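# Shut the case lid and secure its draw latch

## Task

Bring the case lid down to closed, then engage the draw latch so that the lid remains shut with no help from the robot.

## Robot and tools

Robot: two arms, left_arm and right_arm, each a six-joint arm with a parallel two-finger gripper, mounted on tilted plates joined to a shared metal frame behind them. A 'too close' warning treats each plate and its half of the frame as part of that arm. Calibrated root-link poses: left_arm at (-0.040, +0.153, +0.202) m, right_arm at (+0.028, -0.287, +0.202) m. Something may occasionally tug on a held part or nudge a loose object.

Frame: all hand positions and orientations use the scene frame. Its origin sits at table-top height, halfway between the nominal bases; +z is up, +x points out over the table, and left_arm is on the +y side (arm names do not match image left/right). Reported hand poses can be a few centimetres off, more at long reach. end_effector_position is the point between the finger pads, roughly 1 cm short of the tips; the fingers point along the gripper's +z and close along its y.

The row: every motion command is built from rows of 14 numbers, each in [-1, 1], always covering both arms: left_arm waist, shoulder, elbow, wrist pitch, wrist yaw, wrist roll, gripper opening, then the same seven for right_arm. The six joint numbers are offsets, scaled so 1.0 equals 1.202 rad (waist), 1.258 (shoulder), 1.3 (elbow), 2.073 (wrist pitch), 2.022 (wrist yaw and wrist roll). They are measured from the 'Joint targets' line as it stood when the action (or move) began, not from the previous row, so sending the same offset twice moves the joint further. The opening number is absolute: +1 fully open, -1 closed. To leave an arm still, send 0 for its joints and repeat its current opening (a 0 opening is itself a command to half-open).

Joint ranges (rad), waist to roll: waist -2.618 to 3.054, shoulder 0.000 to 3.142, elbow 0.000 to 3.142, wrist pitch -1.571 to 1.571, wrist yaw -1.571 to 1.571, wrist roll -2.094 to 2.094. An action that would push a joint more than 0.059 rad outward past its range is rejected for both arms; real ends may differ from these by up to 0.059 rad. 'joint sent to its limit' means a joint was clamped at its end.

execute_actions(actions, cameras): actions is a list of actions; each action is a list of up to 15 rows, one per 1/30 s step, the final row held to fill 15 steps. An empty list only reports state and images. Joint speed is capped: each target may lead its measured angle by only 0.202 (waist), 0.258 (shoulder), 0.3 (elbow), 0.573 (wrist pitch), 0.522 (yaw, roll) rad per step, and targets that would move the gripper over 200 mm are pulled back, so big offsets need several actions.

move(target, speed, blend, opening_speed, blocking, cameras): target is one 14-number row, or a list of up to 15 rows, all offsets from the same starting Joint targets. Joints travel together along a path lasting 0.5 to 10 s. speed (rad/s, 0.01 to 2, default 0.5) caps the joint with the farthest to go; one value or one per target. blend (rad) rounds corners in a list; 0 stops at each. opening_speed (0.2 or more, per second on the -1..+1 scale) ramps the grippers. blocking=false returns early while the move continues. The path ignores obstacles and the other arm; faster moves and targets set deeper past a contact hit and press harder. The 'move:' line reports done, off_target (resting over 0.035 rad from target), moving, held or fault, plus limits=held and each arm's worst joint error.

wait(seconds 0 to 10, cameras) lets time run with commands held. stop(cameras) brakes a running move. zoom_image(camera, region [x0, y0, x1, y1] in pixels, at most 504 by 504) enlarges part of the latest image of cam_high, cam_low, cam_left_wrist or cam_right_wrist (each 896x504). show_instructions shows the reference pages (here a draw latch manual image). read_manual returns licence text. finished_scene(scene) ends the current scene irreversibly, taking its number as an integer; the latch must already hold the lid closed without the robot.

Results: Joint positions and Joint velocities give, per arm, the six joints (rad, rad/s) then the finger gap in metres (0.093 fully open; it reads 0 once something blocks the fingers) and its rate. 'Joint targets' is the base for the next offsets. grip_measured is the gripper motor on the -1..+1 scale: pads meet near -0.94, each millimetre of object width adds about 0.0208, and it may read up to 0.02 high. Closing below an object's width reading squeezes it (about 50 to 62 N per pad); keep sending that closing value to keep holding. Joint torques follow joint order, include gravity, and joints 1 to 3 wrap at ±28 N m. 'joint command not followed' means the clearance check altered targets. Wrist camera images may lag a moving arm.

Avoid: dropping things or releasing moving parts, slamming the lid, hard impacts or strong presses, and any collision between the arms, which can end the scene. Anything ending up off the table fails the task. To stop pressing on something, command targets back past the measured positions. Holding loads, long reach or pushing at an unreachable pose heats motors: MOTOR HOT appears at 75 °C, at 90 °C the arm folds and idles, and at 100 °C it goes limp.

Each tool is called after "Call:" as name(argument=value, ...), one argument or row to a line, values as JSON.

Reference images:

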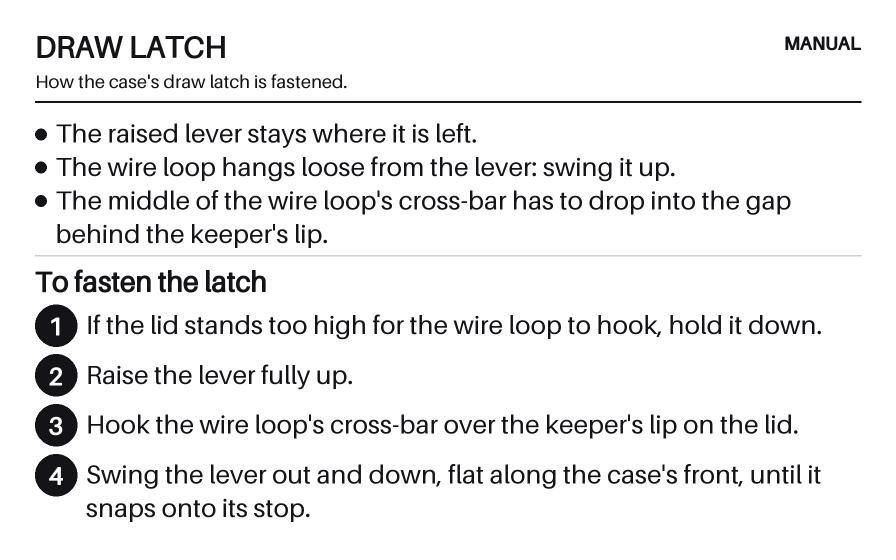

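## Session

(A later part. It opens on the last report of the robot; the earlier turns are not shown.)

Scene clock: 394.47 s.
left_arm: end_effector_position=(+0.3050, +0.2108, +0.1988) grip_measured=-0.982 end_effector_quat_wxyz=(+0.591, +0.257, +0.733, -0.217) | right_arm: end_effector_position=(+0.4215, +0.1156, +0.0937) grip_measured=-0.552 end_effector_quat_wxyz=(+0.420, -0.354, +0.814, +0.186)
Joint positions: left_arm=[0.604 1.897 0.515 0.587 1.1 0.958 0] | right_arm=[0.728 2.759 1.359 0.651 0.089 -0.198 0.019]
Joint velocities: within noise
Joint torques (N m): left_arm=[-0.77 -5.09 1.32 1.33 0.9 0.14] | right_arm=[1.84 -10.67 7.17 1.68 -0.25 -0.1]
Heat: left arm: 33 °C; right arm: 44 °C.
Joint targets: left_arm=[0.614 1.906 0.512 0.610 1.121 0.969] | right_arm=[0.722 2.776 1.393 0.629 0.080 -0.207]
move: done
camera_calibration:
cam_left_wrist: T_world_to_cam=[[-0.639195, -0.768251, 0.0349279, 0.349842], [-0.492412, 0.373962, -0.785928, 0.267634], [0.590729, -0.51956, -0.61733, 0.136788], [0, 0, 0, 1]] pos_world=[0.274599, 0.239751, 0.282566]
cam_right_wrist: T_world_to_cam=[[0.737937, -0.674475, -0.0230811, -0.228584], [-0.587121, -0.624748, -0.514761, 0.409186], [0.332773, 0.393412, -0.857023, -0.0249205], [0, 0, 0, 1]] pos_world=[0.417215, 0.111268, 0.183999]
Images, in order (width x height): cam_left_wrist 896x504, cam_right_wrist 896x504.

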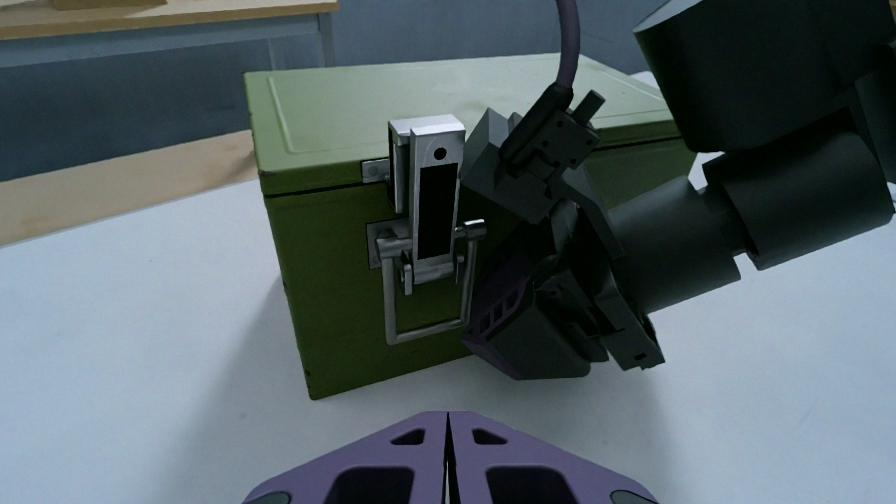

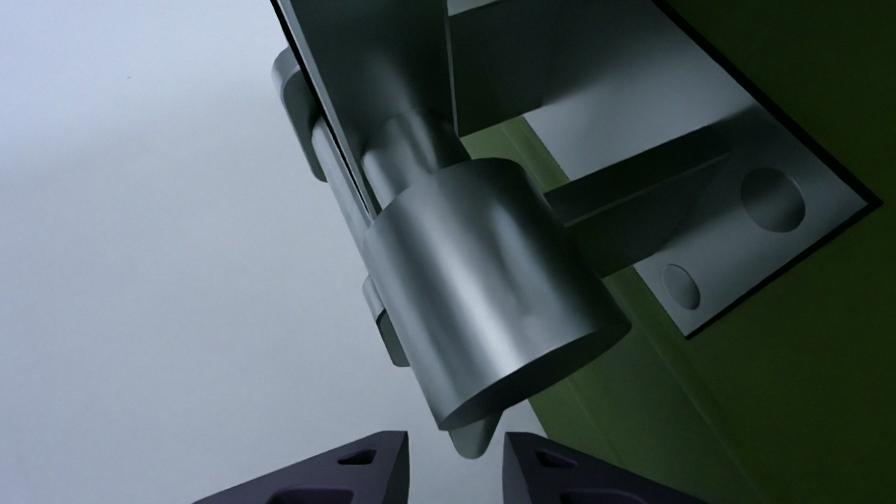

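Call:
move(
  target=[0,0,0,0,0,0,-1, 0,0,0,0,0,0,-0.92],
  opening_speed=0.5,
  cameras=["cam_right_wrist","cam_left_wrist"],
)

Call:
zoom_image(
  camera="cam_left_wrist",
  region=[400, 200, 600, 400],
)

Scene clock: 414.63 s.
left_arm: end_effector_position=(+0.3050, +0.2108, +0.1988) grip_measured=-0.982 end_effector_quat_wxyz=(+0.591, +0.257, +0.733, -0.217) | right_arm: end_effector_position=(+0.4215, +0.1156, +0.0937) grip_measured=-0.906 end_effector_quat_wxyz=(+0.420, -0.355, +0.814, +0.186)
Joint positions: left_arm=[0.604 1.897 0.515 0.587 1.1 0.958 0] | right_arm=[0.728 2.759 1.36 0.65 0.089 -0.198 0.002]
Joint velocities: within noise
Joint torques (N m): left_arm=[-0.75 -5.08 1.33 1.32 0.9 0.14] | right_arm=[1.83 -10.55 7.12 1.66 -0.28 -0.13]
Heat: left arm: 33 °C; right arm: 44 °C.
Joint targets: left_arm=[0.614 1.906 0.512 0.610 1.121 0.969] | right_arm=[0.722 2.776 1.393 0.629 0.080 -0.207]
move: done
camera_calibration:
cam_left_wrist: T_world_to_cam=[[-0.639195, -0.768251, 0.0349279, 0.349842], [-0.492412, 0.373962, -0.785928, 0.267634], [0.590729, -0.51956, -0.61733, 0.136788], [0, 0, 0, 1]] pos_world=[0.274599, 0.239751, 0.282566]
cam_right_wrist: T_world_to_cam=[[0.73814, -0.674262, -0.0227878, -0.228718], [-0.58695, -0.625169, -0.514444, 0.409145], [0.332624, 0.393107, -0.857221, -0.0248403], [0, 0, 0, 1]] pos_world=[0.417236, 0.111334, 0.183977]
Images, in order (width x height): cam_left_wrist 896x504, cam_right_wrist 896x504.

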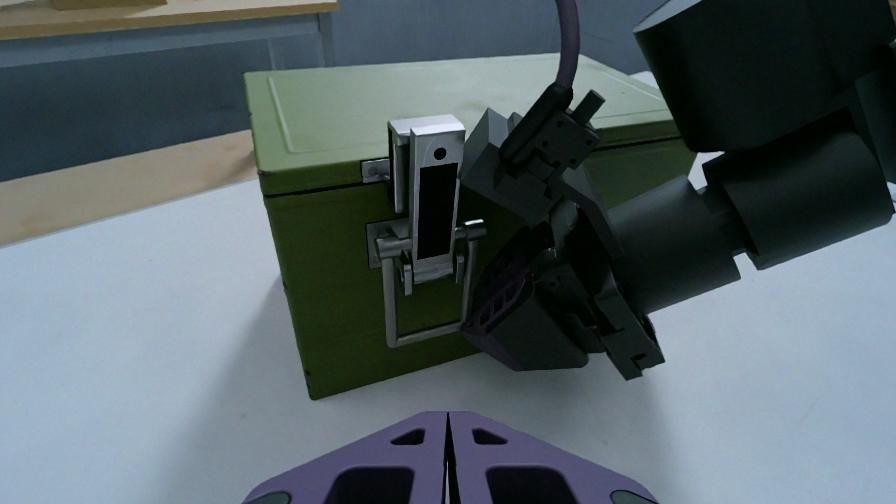

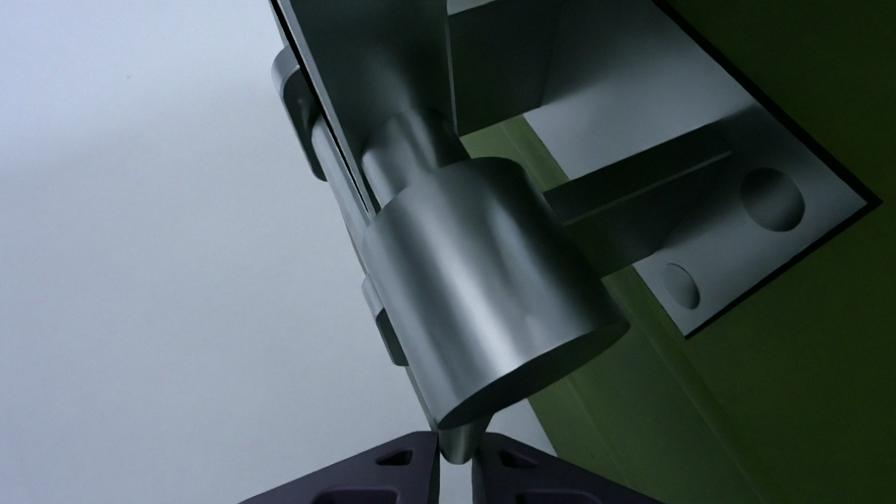

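Scaled by 2.520 from the camera's 896x504 image, which has a finer 1280x720 frame.

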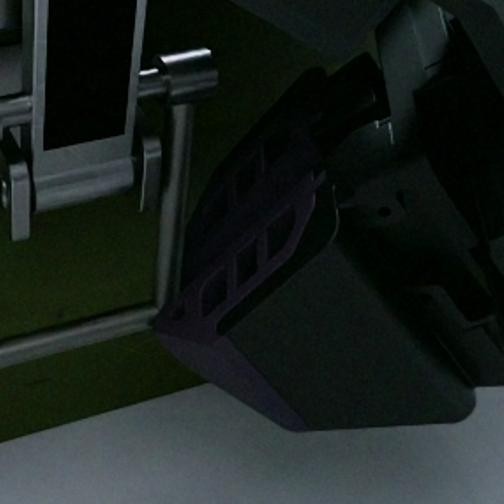

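Call:
move(
  target=[
    [0,0,0,0,0,0,-1, 0.0624,-0.0485,-0.0792,0.040,0.0346,0.2755,-0.92],
    [0,0,0,0,0,0,-1, 0.1131,-0.1121,-0.1269,0.0188,0.0569,0.4931,-0.92],
    [0,0,0,0,0,0,-1, 0.1389,-0.1892,-0.15,-0.0164,0.0682,0.7057,-0.92],
  ],
  speed=0.35,
  blend=0.03,
  cameras=["cam_right_wrist","cam_left_wrist"],
)

Scene clock: 498.17 s.
left_arm: end_effector_position=(+0.3050, +0.2108, +0.1988) grip_measured=-0.982 end_effector_quat_wxyz=(+0.591, +0.257, +0.733, -0.217) | right_arm: end_effector_position=(+0.3561, +0.1382, +0.1438) grip_measured=-0.908 end_effector_quat_wxyz=(+0.207, +0.197, +0.868, +0.405)
Joint positions: left_arm=[0.604 1.897 0.515 0.587 1.1 0.958 0] | right_arm=[0.892 2.582 1.203 0.599 0.17 1.205 0.002]
Joint velocities: within noise
Joint torques (N m): left_arm=[-0.75 -5.08 1.32 1.33 0.89 0.14] | right_arm=[1.94 -15.41 4.38 1.8 0.38 0.06]
Heat: left arm: 33 °C; right arm: 46 °C.
Joint targets: left_arm=[0.614 1.906 0.512 0.610 1.121 0.969] | right_arm=[0.889 2.538 1.198 0.595 0.218 1.221]
move: off_target (right_arm); right_arm: the wrist yaw is farthest, 0.048 rad from its target
camera_calibration:
cam_left_wrist: T_world_to_cam=[[-0.639195, -0.768251, 0.0349279, 0.349842], [-0.492412, 0.373962, -0.785928, 0.267634], [0.590729, -0.51956, -0.61733, 0.136788], [0, 0, 0, 1]] pos_world=[0.274599, 0.239751, 0.282566]
cam_right_wrist: T_world_to_cam=[[-0.17421, -0.578791, -0.79665, 0.258913], [-0.974522, 0.217403, 0.0551571, 0.350309], [0.14127, 0.785962, -0.601919, 0.00815441], [0, 0, 0, 1]] pos_world=[0.385337, 0.0672891, 0.191849]
Images, in order (width x height): cam_left_wrist 896x504, cam_right_wrist 896x504.

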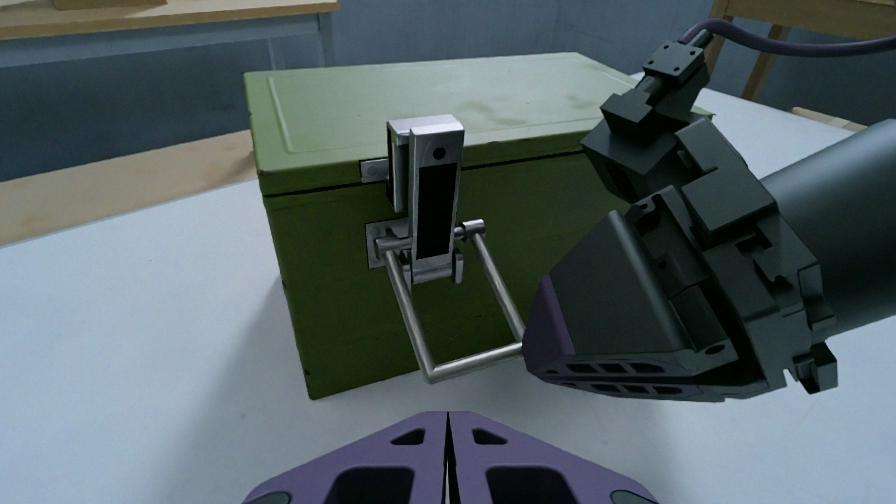

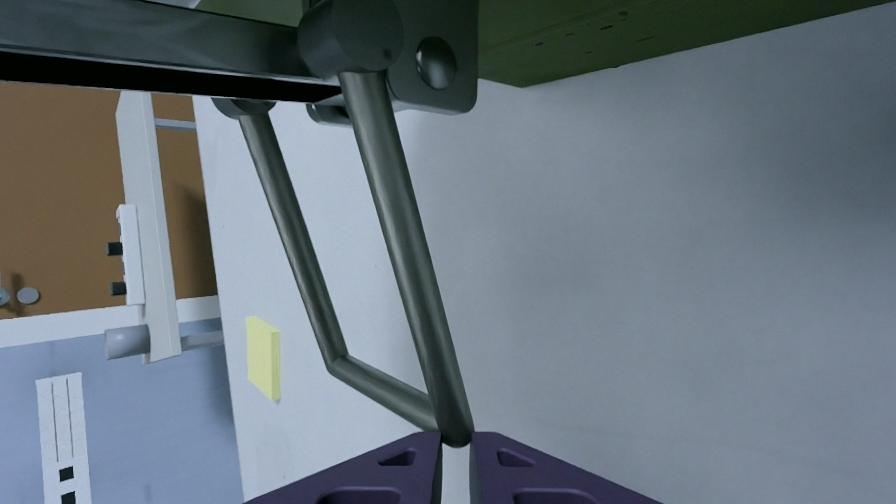

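Call:
move(
  target=[
    [0,0,0,0,0,0,-1, 0.0283,-0.0382,-0.0162,-0.0111,0.0035,0.049,-0.92],
    [0,0,0,0,0,0,-1, 0.0258,-0.0827,-0.0062,-0.042,0.0084,0.1874,-0.92],
    [0,0,0,0,0,0,-1, 0.0042,-0.1296,0.0208,-0.083,-0.0015,0.41,-0.92],
  ],
  speed=0.35,
  blend=0.03,
  cameras=["cam_right_wrist","cam_left_wrist"],
)

Scene clock: 539.80 s.
left_arm: end_effector_position=(+0.3050, +0.2108, +0.1988) grip_measured=-0.982 end_effector_quat_wxyz=(+0.591, +0.257, +0.733, -0.217) | right_arm: end_effector_position=(+0.3649, +0.1354, +0.2069) grip_measured=-0.909 end_effector_quat_wxyz=(+0.039, +0.529, +0.711, +0.462)
Joint positions: left_arm=[0.604 1.897 0.515 0.587 1.1 0.958 0] | right_arm=[0.909 2.41 1.204 0.445 0.204 2.035 0.002]
Joint velocities: within noise
Joint torques (N m): left_arm=[-0.75 -5.09 1.33 1.33 0.89 0.14] | right_arm=[0.68 -14.27 7.41 1.59 0.01 0.07]
Heat: left arm: 33 °C; right arm: 59 °C.
Joint targets: left_arm=[0.614 1.906 0.512 0.610 1.121 0.969] | right_arm=[0.894 2.375 1.225 0.423 0.215 2.049]
move: done
camera_calibration:
cam_left_wrist: T_world_to_cam=[[-0.639195, -0.768251, 0.0349279, 0.349842], [-0.492412, 0.373962, -0.785928, 0.267634], [0.590729, -0.51956, -0.61733, 0.136788], [0, 0, 0, 1]] pos_world=[0.274599, 0.239751, 0.282566]
cam_right_wrist: T_world_to_cam=[[-0.711674, 0.00521559, -0.70249, 0.406579], [-0.617042, 0.473384, 0.628623, 0.0722697], [0.335826, 0.880841, -0.333677, -0.0922543], [0, 0, 0, 1]] pos_world=[0.364927, 0.0449295, 0.209405]
Images, in order (width x height): cam_left_wrist 896x504, cam_right_wrist 896x504.

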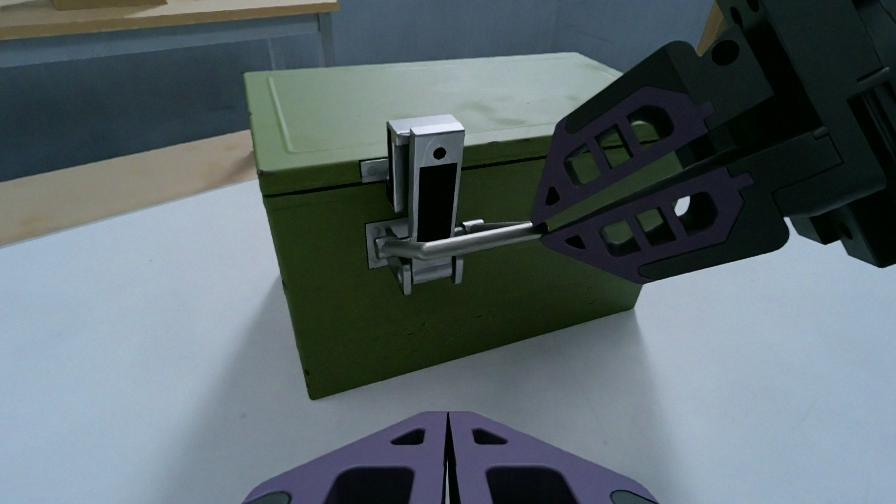

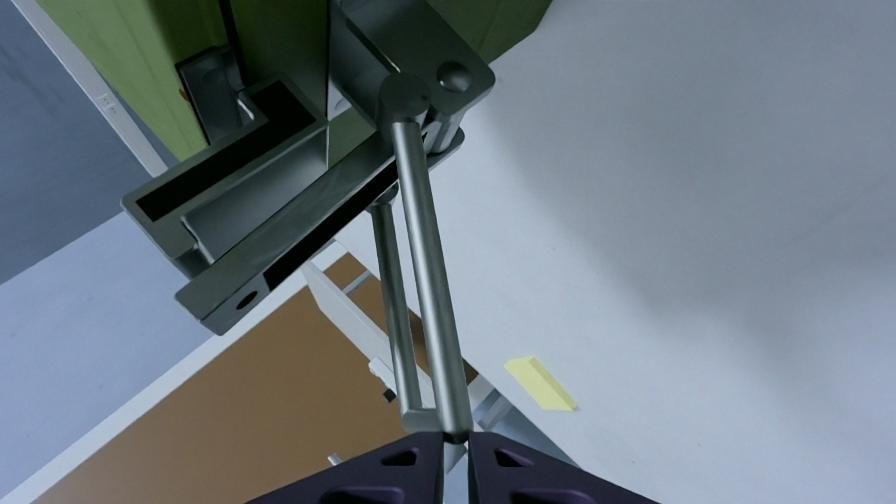

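Call:
move(
  target=[0,0,0,0,0,0,-1, -0.0907,-0.0429,0.15,-0.1896,-0.1286,0.0203,-0.92],
  speed=0.3,
  cameras=["cam_right_wrist","cam_left_wrist"],
)

Scene clock: 576.27 s.
left_arm: end_effector_position=(+0.3050, +0.2108, +0.1988) grip_measured=-0.982 end_effector_quat_wxyz=(+0.591, +0.257, +0.733, -0.217) | right_arm: end_effector_position=(+0.3883, +0.1269, +0.2298) grip_measured=-0.910 end_effector_quat_wxyz=(-0.075, +0.551, +0.724, +0.407)
Joint positions: left_arm=[0.604 1.897 0.515 0.587 1.1 0.958 0] | right_arm=[0.797 2.358 1.398 0.057 -0.047 2.082 0.002]
Joint velocities: within noise
Joint torques (N m): left_arm=[-0.77 -5.08 1.33 1.32 0.9 0.14] | right_arm=[1.33 -14.79 7.9 1.41 -0.2 0.01]
Heat: left arm: 33 °C; right arm: 55 °C.
Joint targets: left_arm=[0.614 1.906 0.512 0.610 1.121 0.969] | right_arm=[0.785 2.321 1.420 0.030 -0.045 2.090]
move: off_target (right_arm); right_arm: the shoulder is farthest, 0.037 rad from its target
camera_calibration:
cam_left_wrist: T_world_to_cam=[[-0.639195, -0.768251, 0.0349279, 0.349842], [-0.492412, 0.373962, -0.785928, 0.267634], [0.590729, -0.51956, -0.61733, 0.136788], [0, 0, 0, 1]] pos_world=[0.274599, 0.239751, 0.282566]
cam_right_wrist: T_world_to_cam=[[-0.858093, -0.0416854, -0.511799, 0.458417], [-0.482952, 0.404133, 0.77681, -0.00100278], [0.174454, 0.91375, -0.366916, -0.0189101], [0, 0, 0, 1]] pos_world=[0.396179, 0.0367936, 0.228458]
Images, in order (width x height): cam_left_wrist 896x504, cam_right_wrist 896x504.

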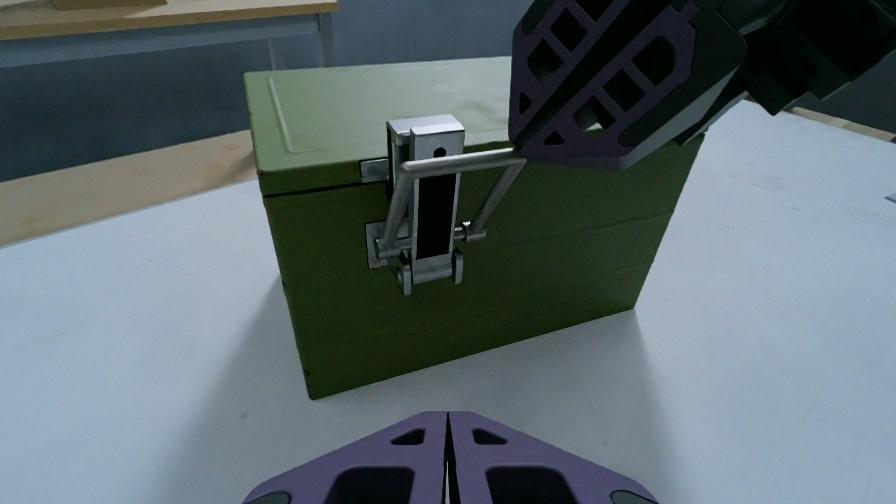

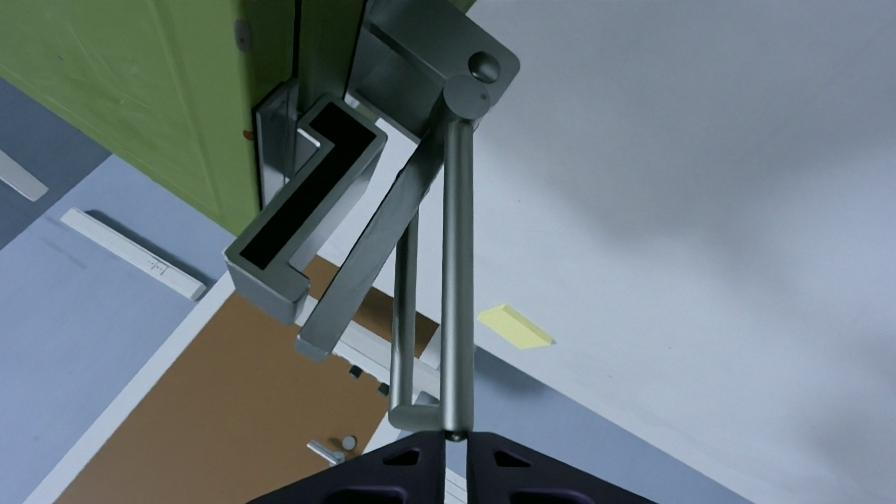

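Call:
move(
  target=[0,0,0,0,0,0,-1, -0.0973,0.0644,0.2,-0.1505,-0.1335,0,-0.92],
  speed=0.3,
  cameras=["cam_right_wrist","cam_left_wrist"],
)

Scene clock: 598.33 s.
left_arm: end_effector_position=(+0.3050, +0.2108, +0.1988) grip_measured=-0.982 end_effector_quat_wxyz=(+0.591, +0.257, +0.733, -0.217) | right_arm: end_effector_position=(+0.4211, +0.1129, +0.2601) grip_measured=-0.918 end_effector_quat_wxyz=(-0.185, +0.559, +0.715, +0.377)
Joint positions: left_arm=[0.604 1.897 0.515 0.587 1.1 0.958 0] | right_arm=[0.674 2.386 1.654 -0.268 -0.302 2.082 0.001]
Joint velocities: within noise
Joint torques (N m): left_arm=[-0.75 -5.08 1.35 1.33 0.89 0.14] | right_arm=[2.06 -10.5 8.72 1.32 -0.46 0.05]
Heat: left arm: 33 °C; right arm: 60 °C.
Joint targets: left_arm=[0.614 1.906 0.512 0.610 1.120 0.969] | right_arm=[0.668 2.402 1.680 -0.282 -0.315 2.090]
move: done
camera_calibration:
cam_left_wrist: T_world_to_cam=[[-0.639195, -0.768251, 0.0349279, 0.349842], [-0.492412, 0.373962, -0.785928, 0.267634], [0.590729, -0.51956, -0.61733, 0.136788], [0, 0, 0, 1]] pos_world=[0.274599, 0.239751, 0.282566]
cam_right_wrist: T_world_to_cam=[[-0.939673, -0.072654, -0.33427, 0.493162], [-0.340094, 0.303414, 0.890099, -0.0812601], [0.036753, 0.950085, -0.30982, 0.0383253], [0, 0, 0, 1]] pos_world=[0.434367, 0.0240734, 0.249053]
Images, in order (width x height): cam_left_wrist 896x504, cam_right_wrist 896x504.

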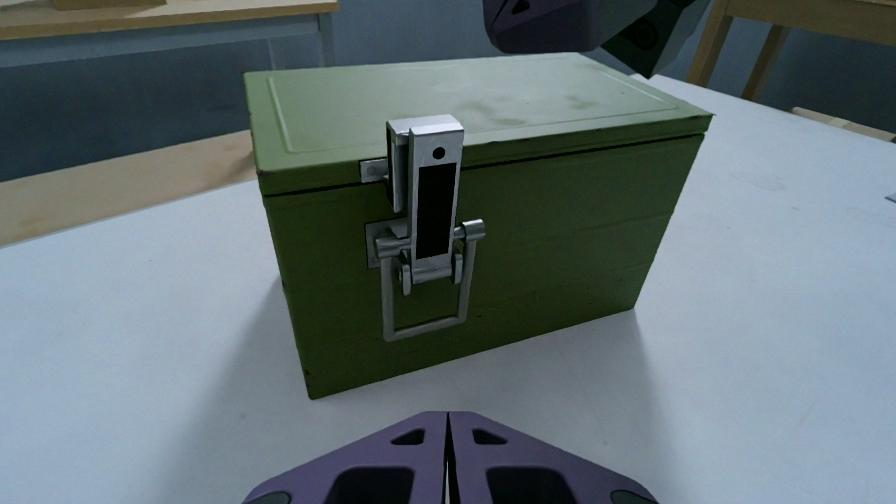

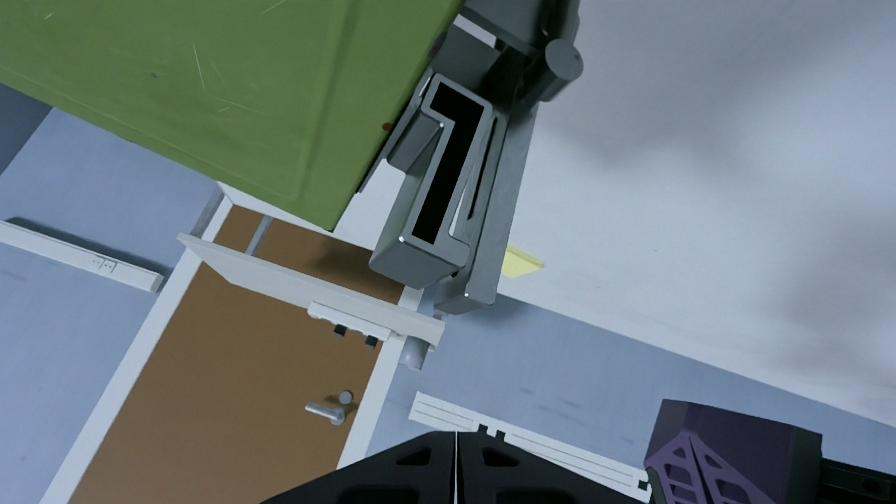

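Call:
move(
  target=[0,0,0,0,0,0,-1, 0.2317,0.0302,-0.3154,0.3555,0.2819,-1.0,-0.55],
  speed=0.8,
  opening_speed=1.0,
  cameras=[],
)

Scene clock: 622.27 s.
left_arm: end_effector_position=(+0.3050, +0.2108, +0.1988) grip_measured=-0.982 end_effector_quat_wxyz=(+0.591, +0.257, +0.733, -0.217) | right_arm: end_effector_position=(+0.3697, +0.1554, +0.2270) grip_measured=-0.551 end_effector_quat_wxyz=(+0.430, -0.290, +0.824, +0.227)
Joint positions: left_arm=[0.604 1.897 0.515 0.587 1.1 0.958 0] | right_arm=[0.941 2.426 1.277 0.438 0.242 0.078 0.019]
Joint velocities: within noise
Joint torques (N m): left_arm=[-0.72 -5.07 1.35 1.33 0.89 0.14] | right_arm=[2.44 -10.1 5.37 2.17 0.01 -0.11]
Heat: left arm: 33 °C; right arm: 57 °C.
Joint targets: left_arm=[0.614 1.906 0.512 0.610 1.120 0.969] | right_arm=[0.946 2.440 1.270 0.455 0.255 0.069]
move: done
No camera images: "cameras" was empty.

Call:
move(
  target=[
    [0,0,0,0,0,0,-1, -0.1822,0.097,-0.1423,0.1428,-0.0816,-0.1301,-0.55],
    [0,0,0,0,0,0,-1, -0.1839,0.256,0.0615,0.0989,-0.0865,-0.136,-0.55],
    [0,0,0,0,0,0,-1, -0.1839,0.2719,0.1054,0.0796,-0.0851,-0.1365,-0.55],
  ],
  speed=[0.5,0.3,0.15],
  blend=[0.03,0.01,0],
  cameras=["cam_right_wrist","cam_left_wrist"],
)

Scene clock: 631.17 s.
left_arm: end_effector_position=(+0.3050, +0.2108, +0.1988) grip_measured=-0.982 end_effector_quat_wxyz=(+0.591, +0.257, +0.733, -0.217) | right_arm: end_effector_position=(+0.4235, +0.1171, +0.0932) grip_measured=-0.551 end_effector_quat_wxyz=(+0.420, -0.354, +0.815, +0.185)
Joint positions: left_arm=[0.604 1.897 0.515 0.587 1.1 0.958 0] | right_arm=[0.728 2.765 1.374 0.64 0.091 -0.198 0.019]
Joint velocities: within noise
Joint torques (N m): left_arm=[-0.76 -5.11 1.33 1.32 0.9 0.14] | right_arm=[2.22 -10.59 7.23 1.73 -0.28 -0.08]
Heat: left arm: 33 °C; right arm: 55 °C.
Joint targets: left_arm=[0.614 1.906 0.512 0.610 1.120 0.969] | right_arm=[0.725 2.782 1.407 0.620 0.083 -0.207]
move: done
camera_calibration:
cam_left_wrist: T_world_to_cam=[[-0.639195, -0.768251, 0.0349279, 0.349842], [-0.492412, 0.373962, -0.785928, 0.267634], [0.590729, -0.51956, -0.61733, 0.136788], [0, 0, 0, 1]] pos_world=[0.274599, 0.239751, 0.282566]
cam_right_wrist: T_world_to_cam=[[0.736712, -0.67586, -0.0216425, -0.228522], [-0.588409, -0.624958, -0.513033, 0.411459], [0.333213, 0.390692, -0.858096, -0.0263367], [0, 0, 0, 1]] pos_world=[0.419236, 0.112985, 0.183547]
Images, in order (width x height): cam_left_wrist 896x504, cam_right_wrist 896x504.

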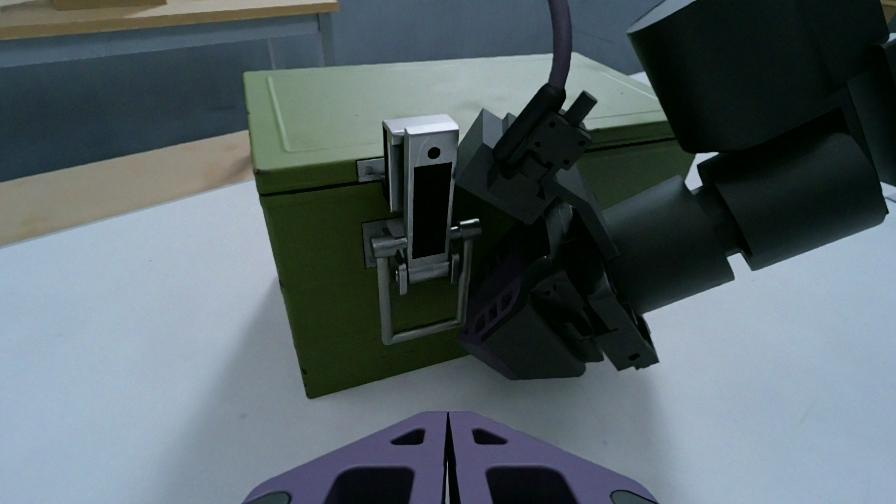

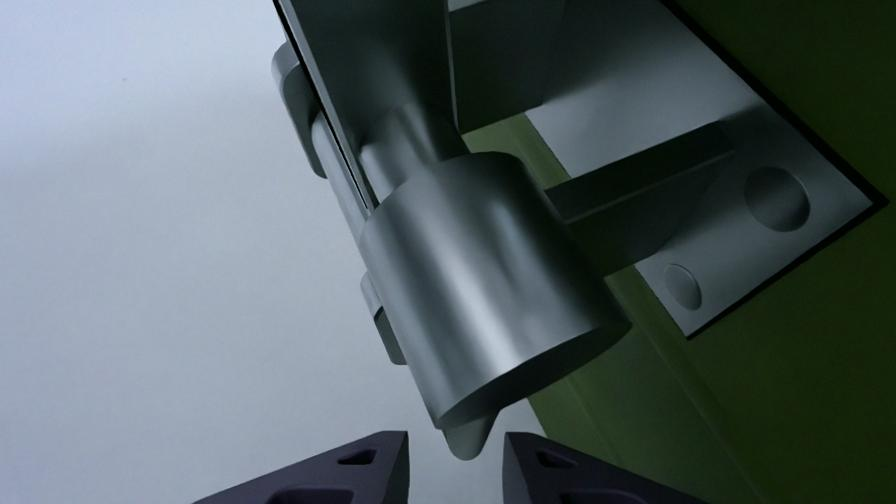

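Call:
move(
  target=[0,0,0,0,0,0,-1, 0,0,0,0,0,0,-0.94],
  opening_speed=0.6,
  cameras=["cam_right_wrist"],
)

Scene clock: 656.27 s.
left_arm: end_effector_position=(+0.3050, +0.2108, +0.1988) grip_measured=-0.982 end_effector_quat_wxyz=(+0.591, +0.257, +0.733, -0.217) | right_arm: end_effector_position=(+0.4233, +0.1171, +0.0931) grip_measured=-0.925 end_effector_quat_wxyz=(+0.420, -0.355, +0.815, +0.185)
Joint positions: left_arm=[0.604 1.897 0.515 0.587 1.1 0.958 0] | right_arm=[0.728 2.765 1.374 0.639 0.091 -0.199 0.001]
Joint velocities: within noise
Joint torques (N m): left_arm=[-0.75 -5.08 1.36 1.32 0.89 0.14] | right_arm=[2.13 -10.65 7.32 1.76 -0.27 -0.13]
Heat: left arm: 33 °C; right arm: 51 °C.
Joint targets: left_arm=[0.614 1.906 0.512 0.610 1.120 0.969] | right_arm=[0.725 2.782 1.407 0.620 0.083 -0.207]
move: done
camera_calibration:
cam_right_wrist: T_world_to_cam=[[0.737324, -0.675205, -0.0212715, -0.228795], [-0.58793, -0.625875, -0.512463, 0.411156], [0.332704, 0.390357, -0.858446, -0.026119], [0, 0, 0, 1]] pos_world=[0.419117, 0.113045, 0.183414]
Images, in order (width x height): cam_right_wrist 896x504.

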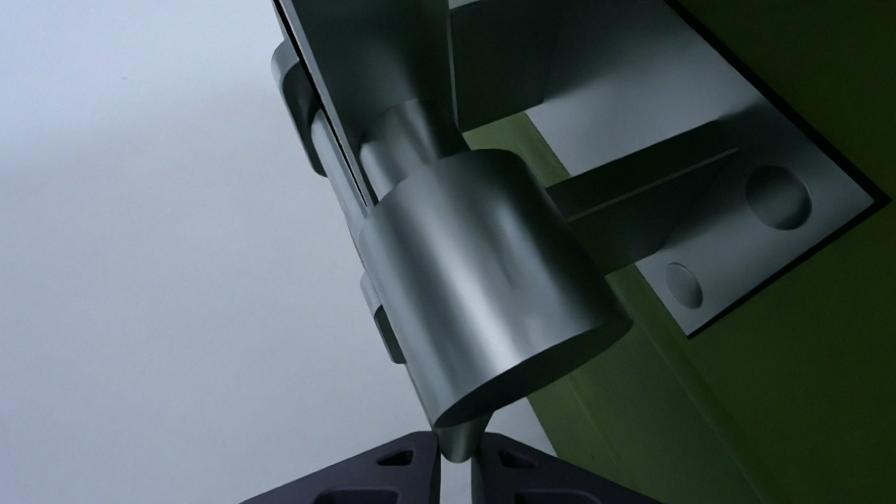

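Call:
move(
  target=[
    [0,0,0,0,0,0,-1, 0.0724,-0.0652,-0.1054,0.0482,0.0356,0.2755,-1],
    [0,0,0,0,0,0,-1, 0.1331,-0.1447,-0.1592,0.0265,0.0579,0.4931,-1],
    [0,0,0,0,0,0,-1, 0.1689,-0.2512,-0.1808,-0.0289,0.0752,0.7552,-1],
    [0,0,0,0,0,0,-1, 0.1672,-0.2973,-0.1692,-0.0627,0.0752,0.8937,-1],
  ],
  speed=0.35,
  blend=0.03,
  cameras=["cam_right_wrist","cam_left_wrist"],
)

Scene clock: 669.10 s.
left_arm: end_effector_position=(+0.3050, +0.2108, +0.1988) grip_measured=-0.982 end_effector_quat_wxyz=(+0.591, +0.257, +0.733, -0.217) | right_arm: end_effector_position=(+0.3581, +0.1352, +0.1917) grip_measured=-0.972 end_effector_quat_wxyz=(+0.147, +0.358, +0.810, +0.440)
Joint positions: left_arm=[0.604 1.897 0.515 0.587 1.1 0.958 0] | right_arm=[0.92 2.445 1.18 0.503 0.223 1.59 0]
Joint velocities: within noise
Joint torques (N m): left_arm=[-0.77 -5.09 1.35 1.32 0.89 0.14] | right_arm=[2.66 -14.23 6 1.76 0.01 0.02]
Heat: left arm: 33 °C; right arm: 52 °C.
Joint targets: left_arm=[0.614 1.906 0.512 0.610 1.120 0.969] | right_arm=[0.926 2.408 1.187 0.490 0.235 1.600]
move: off_target (right_arm); right_arm: the shoulder is farthest, 0.037 rad from its target
camera_calibration:
cam_left_wrist: T_world_to_cam=[[-0.639195, -0.768251, 0.0349279, 0.349842], [-0.492412, 0.373962, -0.785928, 0.267634], [0.590729, -0.51956, -0.61733, 0.136788], [0, 0, 0, 1]] pos_world=[0.274599, 0.239751, 0.282566]
cam_right_wrist: T_world_to_cam=[[-0.450779, -0.339276, -0.825645, 0.367855], [-0.861855, 0.406225, 0.303623, 0.236782], [0.232386, 0.848453, -0.475525, -0.0262435], [0, 0, 0, 1]] pos_world=[0.375992, 0.0508839, 0.219346]
Images, in order (width x height): cam_left_wrist 896x504, cam_right_wrist 896x504.

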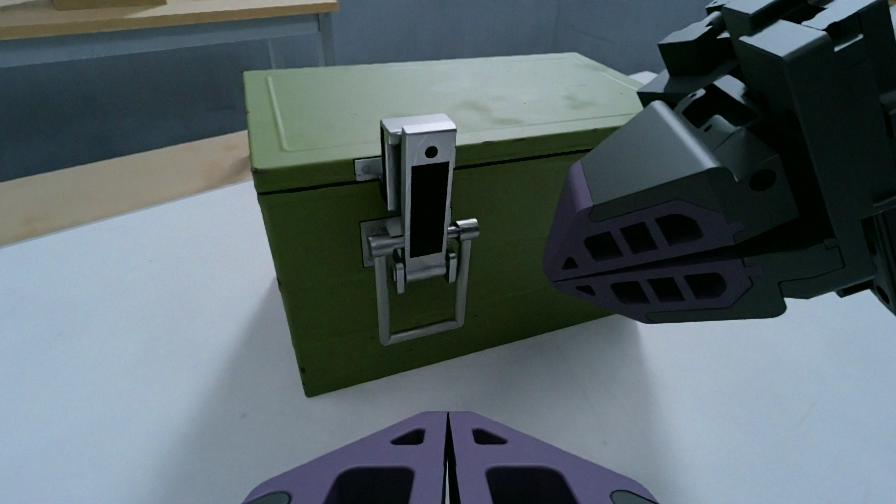

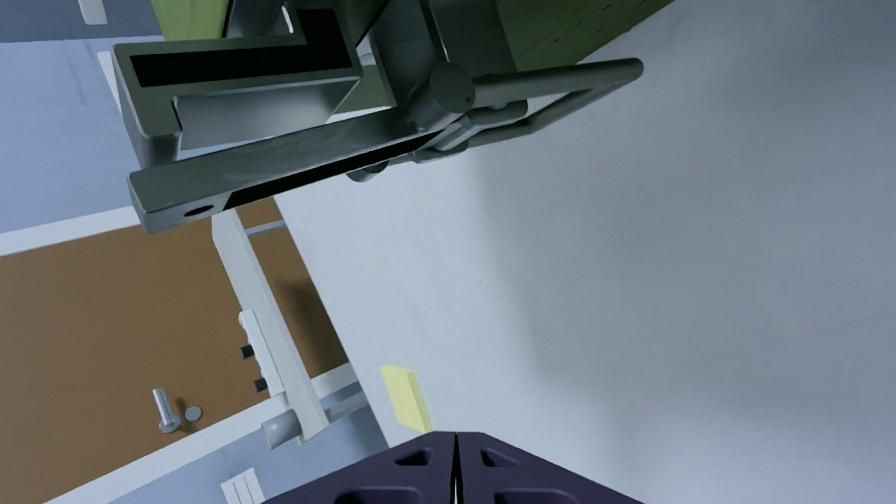

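Call:
move(
  target=[0,0,0,0,0,0,-1, -0.198,0.2599,-0.1092,0.3136,-0.1261,-0.9149,-0.5],
  speed=0.8,
  opening_speed=1.0,
  cameras=["cam_right_wrist","cam_left_wrist"],
)

Scene clock: 746.93 s.
left_arm: end_effector_position=(+0.3050, +0.2108, +0.1988) grip_measured=-0.982 end_effector_quat_wxyz=(+0.591, +0.257, +0.733, -0.217) | right_arm: end_effector_position=(+0.3938, +0.0811, +0.1153) grip_measured=-0.501 end_effector_quat_wxyz=(+0.500, -0.344, +0.761, +0.229)
Joint positions: left_arm=[0.604 1.897 0.515 0.587 1.1 0.958 0] | right_arm=[0.696 2.723 1.05 1.122 -0.008 -0.241 0.021]
Joint velocities: within noise
Joint torques (N m): left_arm=[-0.76 -5.08 1.32 1.31 0.88 0.14] | right_arm=[1.42 -9.8 2.95 2.2 -0.35 -0.11]
Heat: left arm: 33 °C; right arm: 59 °C.
Joint targets: left_arm=[0.614 1.906 0.512 0.610 1.120 0.969] | right_arm=[0.688 2.735 1.045 1.140 -0.020 -0.250]
move: done
camera_calibration:
cam_left_wrist: T_world_to_cam=[[-0.639195, -0.768251, 0.0349279, 0.349842], [-0.492412, 0.373962, -0.785928, 0.267634], [0.590729, -0.51956, -0.61733, 0.136788], [0, 0, 0, 1]] pos_world=[0.274599, 0.239751, 0.282566]
cam_right_wrist: T_world_to_cam=[[0.759854, -0.649752, -0.0210667, -0.241805], [-0.48666, -0.547042, -0.681107, 0.355826], [0.431026, 0.527795, -0.731881, -0.0476219], [0, 0, 0, 1]] pos_world=[0.377429, 0.0626733, 0.202408]
Images, in order (width x height): cam_left_wrist 896x504, cam_right_wrist 896x504.

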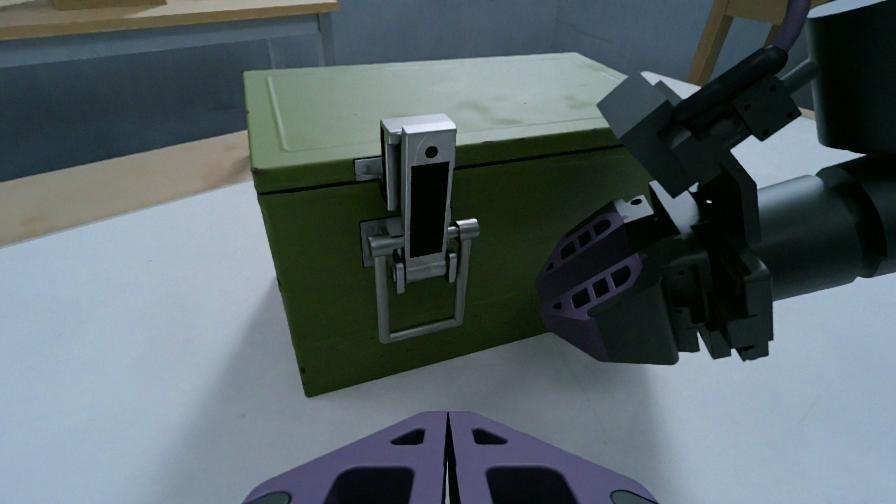

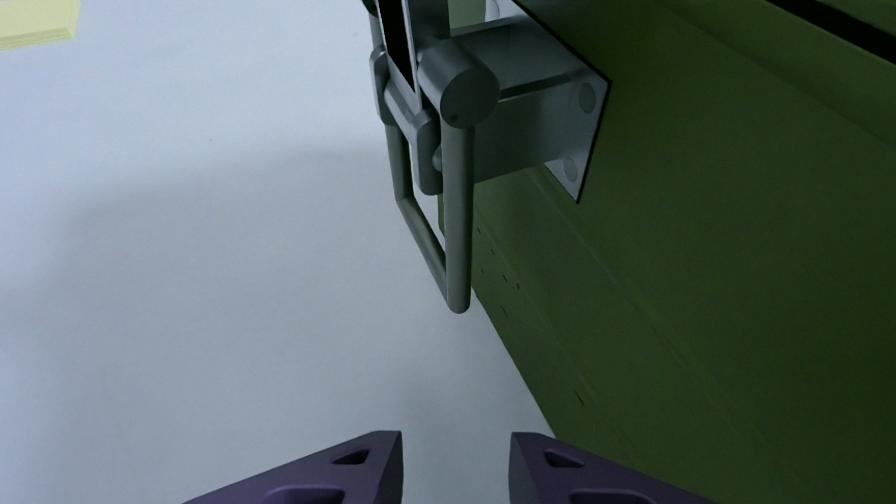

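Call:
move(
  target=[0,0,0,0,0,0,-1, 0.0017,0.1184,0.2323,-0.0772,-0.0064,0,-0.5],
  speed=0.25,
  cameras=["cam_right_wrist","cam_left_wrist"],
)

Call:
zoom_image(
  camera="cam_left_wrist",
  region=[350, 150, 600, 400],
)

Scene clock: 754.47 s.
left_arm: end_effector_position=(+0.3050, +0.2108, +0.1988) grip_measured=-0.982 end_effector_quat_wxyz=(+0.591, +0.257, +0.733, -0.217) | right_arm: end_effector_position=(+0.4255, +0.1201, +0.0943) grip_measured=-0.501 end_effector_quat_wxyz=(+0.501, -0.347, +0.758, +0.235)
Joint positions: left_arm=[0.604 1.897 0.515 0.587 1.1 0.958 0] | right_arm=[0.696 2.868 1.329 0.993 -0.021 -0.242 0.021]
Joint velocities: within noise
Joint torques (N m): left_arm=[-0.76 -5.12 1.35 1.33 0.88 0.14] | right_arm=[2 -10.58 5.33 1.91 -0.38 -0.12]
Heat: left arm: 33 °C; right arm: 58 °C.
Joint targets: left_arm=[0.614 1.906 0.512 0.610 1.120 0.969] | right_arm=[0.690 2.884 1.347 0.980 -0.033 -0.250]
move: done
camera_calibration:
cam_left_wrist: T_world_to_cam=[[-0.639195, -0.768251, 0.0349279, 0.349842], [-0.492412, 0.373962, -0.785928, 0.267634], [0.590729, -0.51956, -0.61733, 0.136788], [0, 0, 0, 1]] pos_world=[0.274599, 0.239751, 0.282566]
cam_right_wrist: T_world_to_cam=[[0.767011, -0.64117, -0.0243819, -0.244767], [-0.478994, -0.546894, -0.686638, 0.375572], [0.426918, 0.538338, -0.72659, -0.0973083], [0, 0, 0, 1]] pos_world=[0.409178, 0.100845, 0.181211]
Images, in order (width x height): cam_left_wrist 896x504, cam_right_wrist 896x504.

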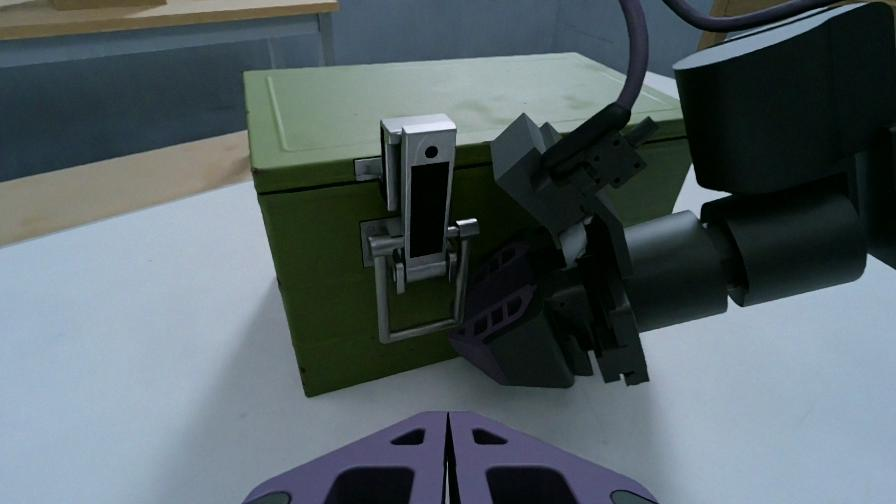

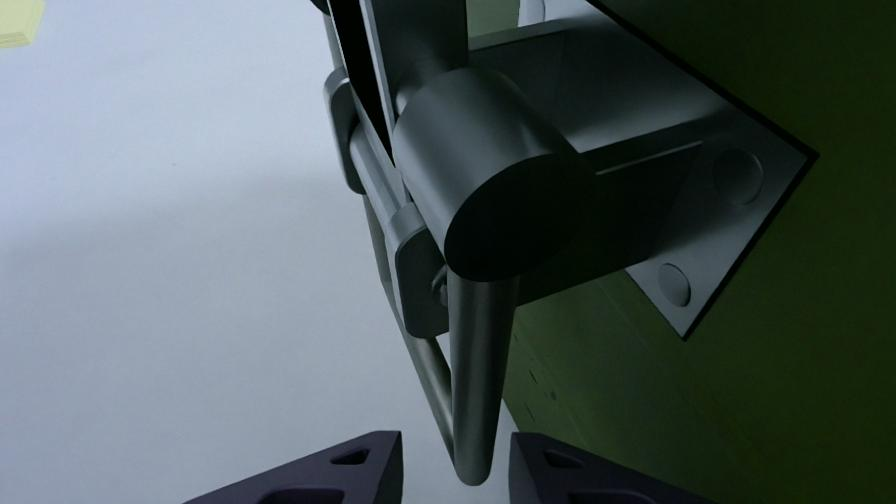

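Scaled by 2.016 from the camera's 896x504 image, which has a finer 1280x720 frame.

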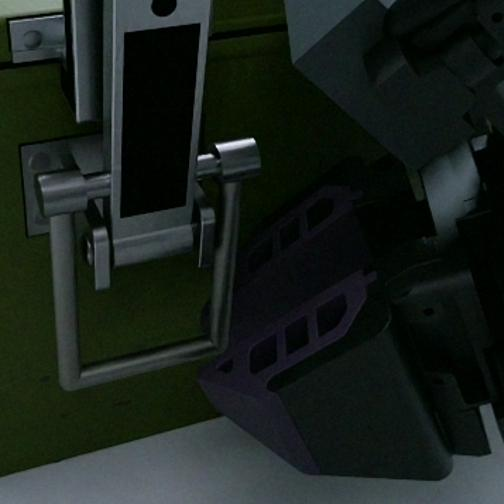

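Call:
move(
  target=[0,0,0,0,0,0,-1, 0,0,0,0,0,0,-0.96],
  opening_speed=0.6,
  cameras=["cam_right_wrist"],
)

Scene clock: 759.87 s.
left_arm: end_effector_position=(+0.3050, +0.2108, +0.1988) grip_measured=-0.982 end_effector_quat_wxyz=(+0.591, +0.257, +0.733, -0.217) | right_arm: end_effector_position=(+0.4268, +0.1194, +0.0941) grip_measured=-0.933 end_effector_quat_wxyz=(+0.500, -0.346, +0.758, +0.234)
Joint positions: left_arm=[0.604 1.897 0.515 0.587 1.1 0.958 0] | right_arm=[0.693 2.868 1.331 0.991 -0.022 -0.242 0]
Joint velocities: within noise
Joint torques (N m): left_arm=[-0.75 -5.12 1.33 1.32 0.89 0.14] | right_arm=[2.1 -10.65 5.29 1.95 -0.27 -0.11]
Heat: left arm: 33 °C; right arm: 58 °C.
Joint targets: left_arm=[0.614 1.906 0.512 0.610 1.120 0.969] | right_arm=[0.690 2.884 1.347 0.980 -0.033 -0.250]
move: done
camera_calibration:
cam_right_wrist: T_world_to_cam=[[0.765602, -0.642829, -0.02499, -0.245348], [-0.480849, -0.546016, -0.686039, 0.376254], [0.427361, 0.53725, -0.727135, -0.0976014], [0, 0, 0, 1]] pos_world=[0.410471, 0.100161, 0.181025]
Images, in order (width x height): cam_right_wrist 896x504.

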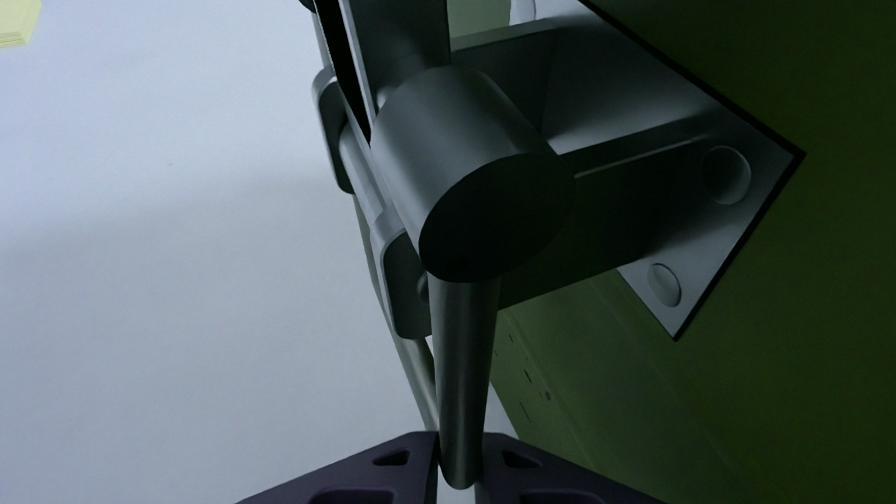

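Call:
move(
  target=[
    [0,0,0,0,0,0,-1, 0.0724,-0.0604,-0.0808,0.0338,0.041,0.2621,-0.96],
    [0,0,0,0,0,0,-1, 0.1331,-0.1312,-0.1423,0.0275,0.0717,0.502,-0.96],
  ],
  speed=0.3,
  blend=0.03,
  cameras=["cam_right_wrist","cam_left_wrist"],
)

Scene clock: 775.90 s.
left_arm: end_effector_position=(+0.3050, +0.2108, +0.1988) grip_measured=-0.982 end_effector_quat_wxyz=(+0.591, +0.257, +0.733, -0.217) | right_arm: end_effector_position=(+0.3676, +0.1406, +0.1288) grip_measured=-0.934 end_effector_quat_wxyz=(+0.340, +0.014, +0.830, +0.442)
Joint positions: left_arm=[0.604 1.897 0.515 0.587 1.1 0.958 0] | right_arm=[0.841 2.757 1.169 1.044 0.073 0.744 0]
Joint velocities: within noise
Joint torques (N m): left_arm=[-0.77 -5.11 1.33 1.33 0.89 0.14] | right_arm=[3.04 -14.99 3.47 1.97 0.18 0.11]
Heat: left arm: 33 °C; right arm: 58 °C.
Joint targets: left_arm=[0.614 1.906 0.512 0.610 1.120 0.969] | right_arm=[0.850 2.719 1.162 1.037 0.112 0.765]
move: off_target (right_arm); right_arm: the wrist yaw is farthest, 0.039 rad from its target
camera_calibration:
cam_left_wrist: T_world_to_cam=[[-0.639195, -0.768251, 0.0349279, 0.349842], [-0.492412, 0.373962, -0.785928, 0.267634], [0.590729, -0.51956, -0.61733, 0.136788], [0, 0, 0, 1]] pos_world=[0.274599, 0.239751, 0.282566]
cam_right_wrist: T_world_to_cam=[[0.277803, -0.594637, -0.754475, 0.0809568], [-0.936957, 0.00559109, -0.3494, 0.429982], [0.211985, 0.803975, -0.555596, -0.0388526], [0, 0, 0, 1]] pos_world=[0.388621, 0.0769723, 0.18973]
Images, in order (width x height): cam_left_wrist 896x504, cam_right_wrist 896x504.

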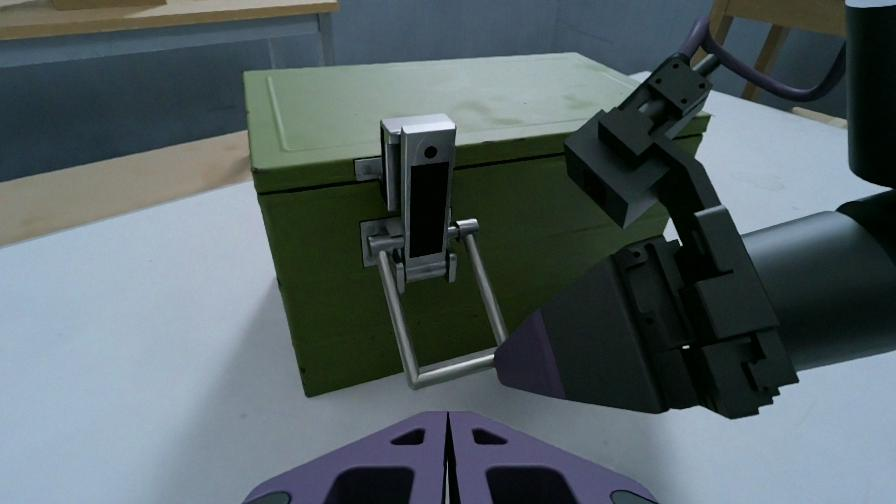

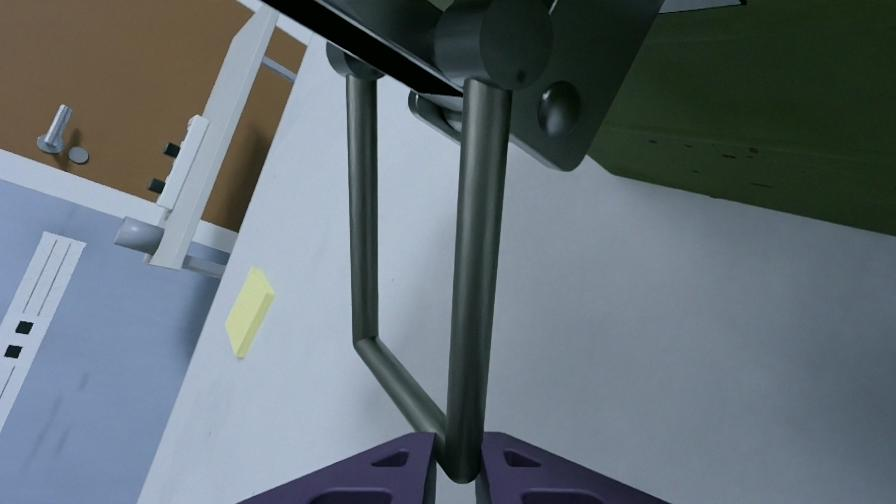

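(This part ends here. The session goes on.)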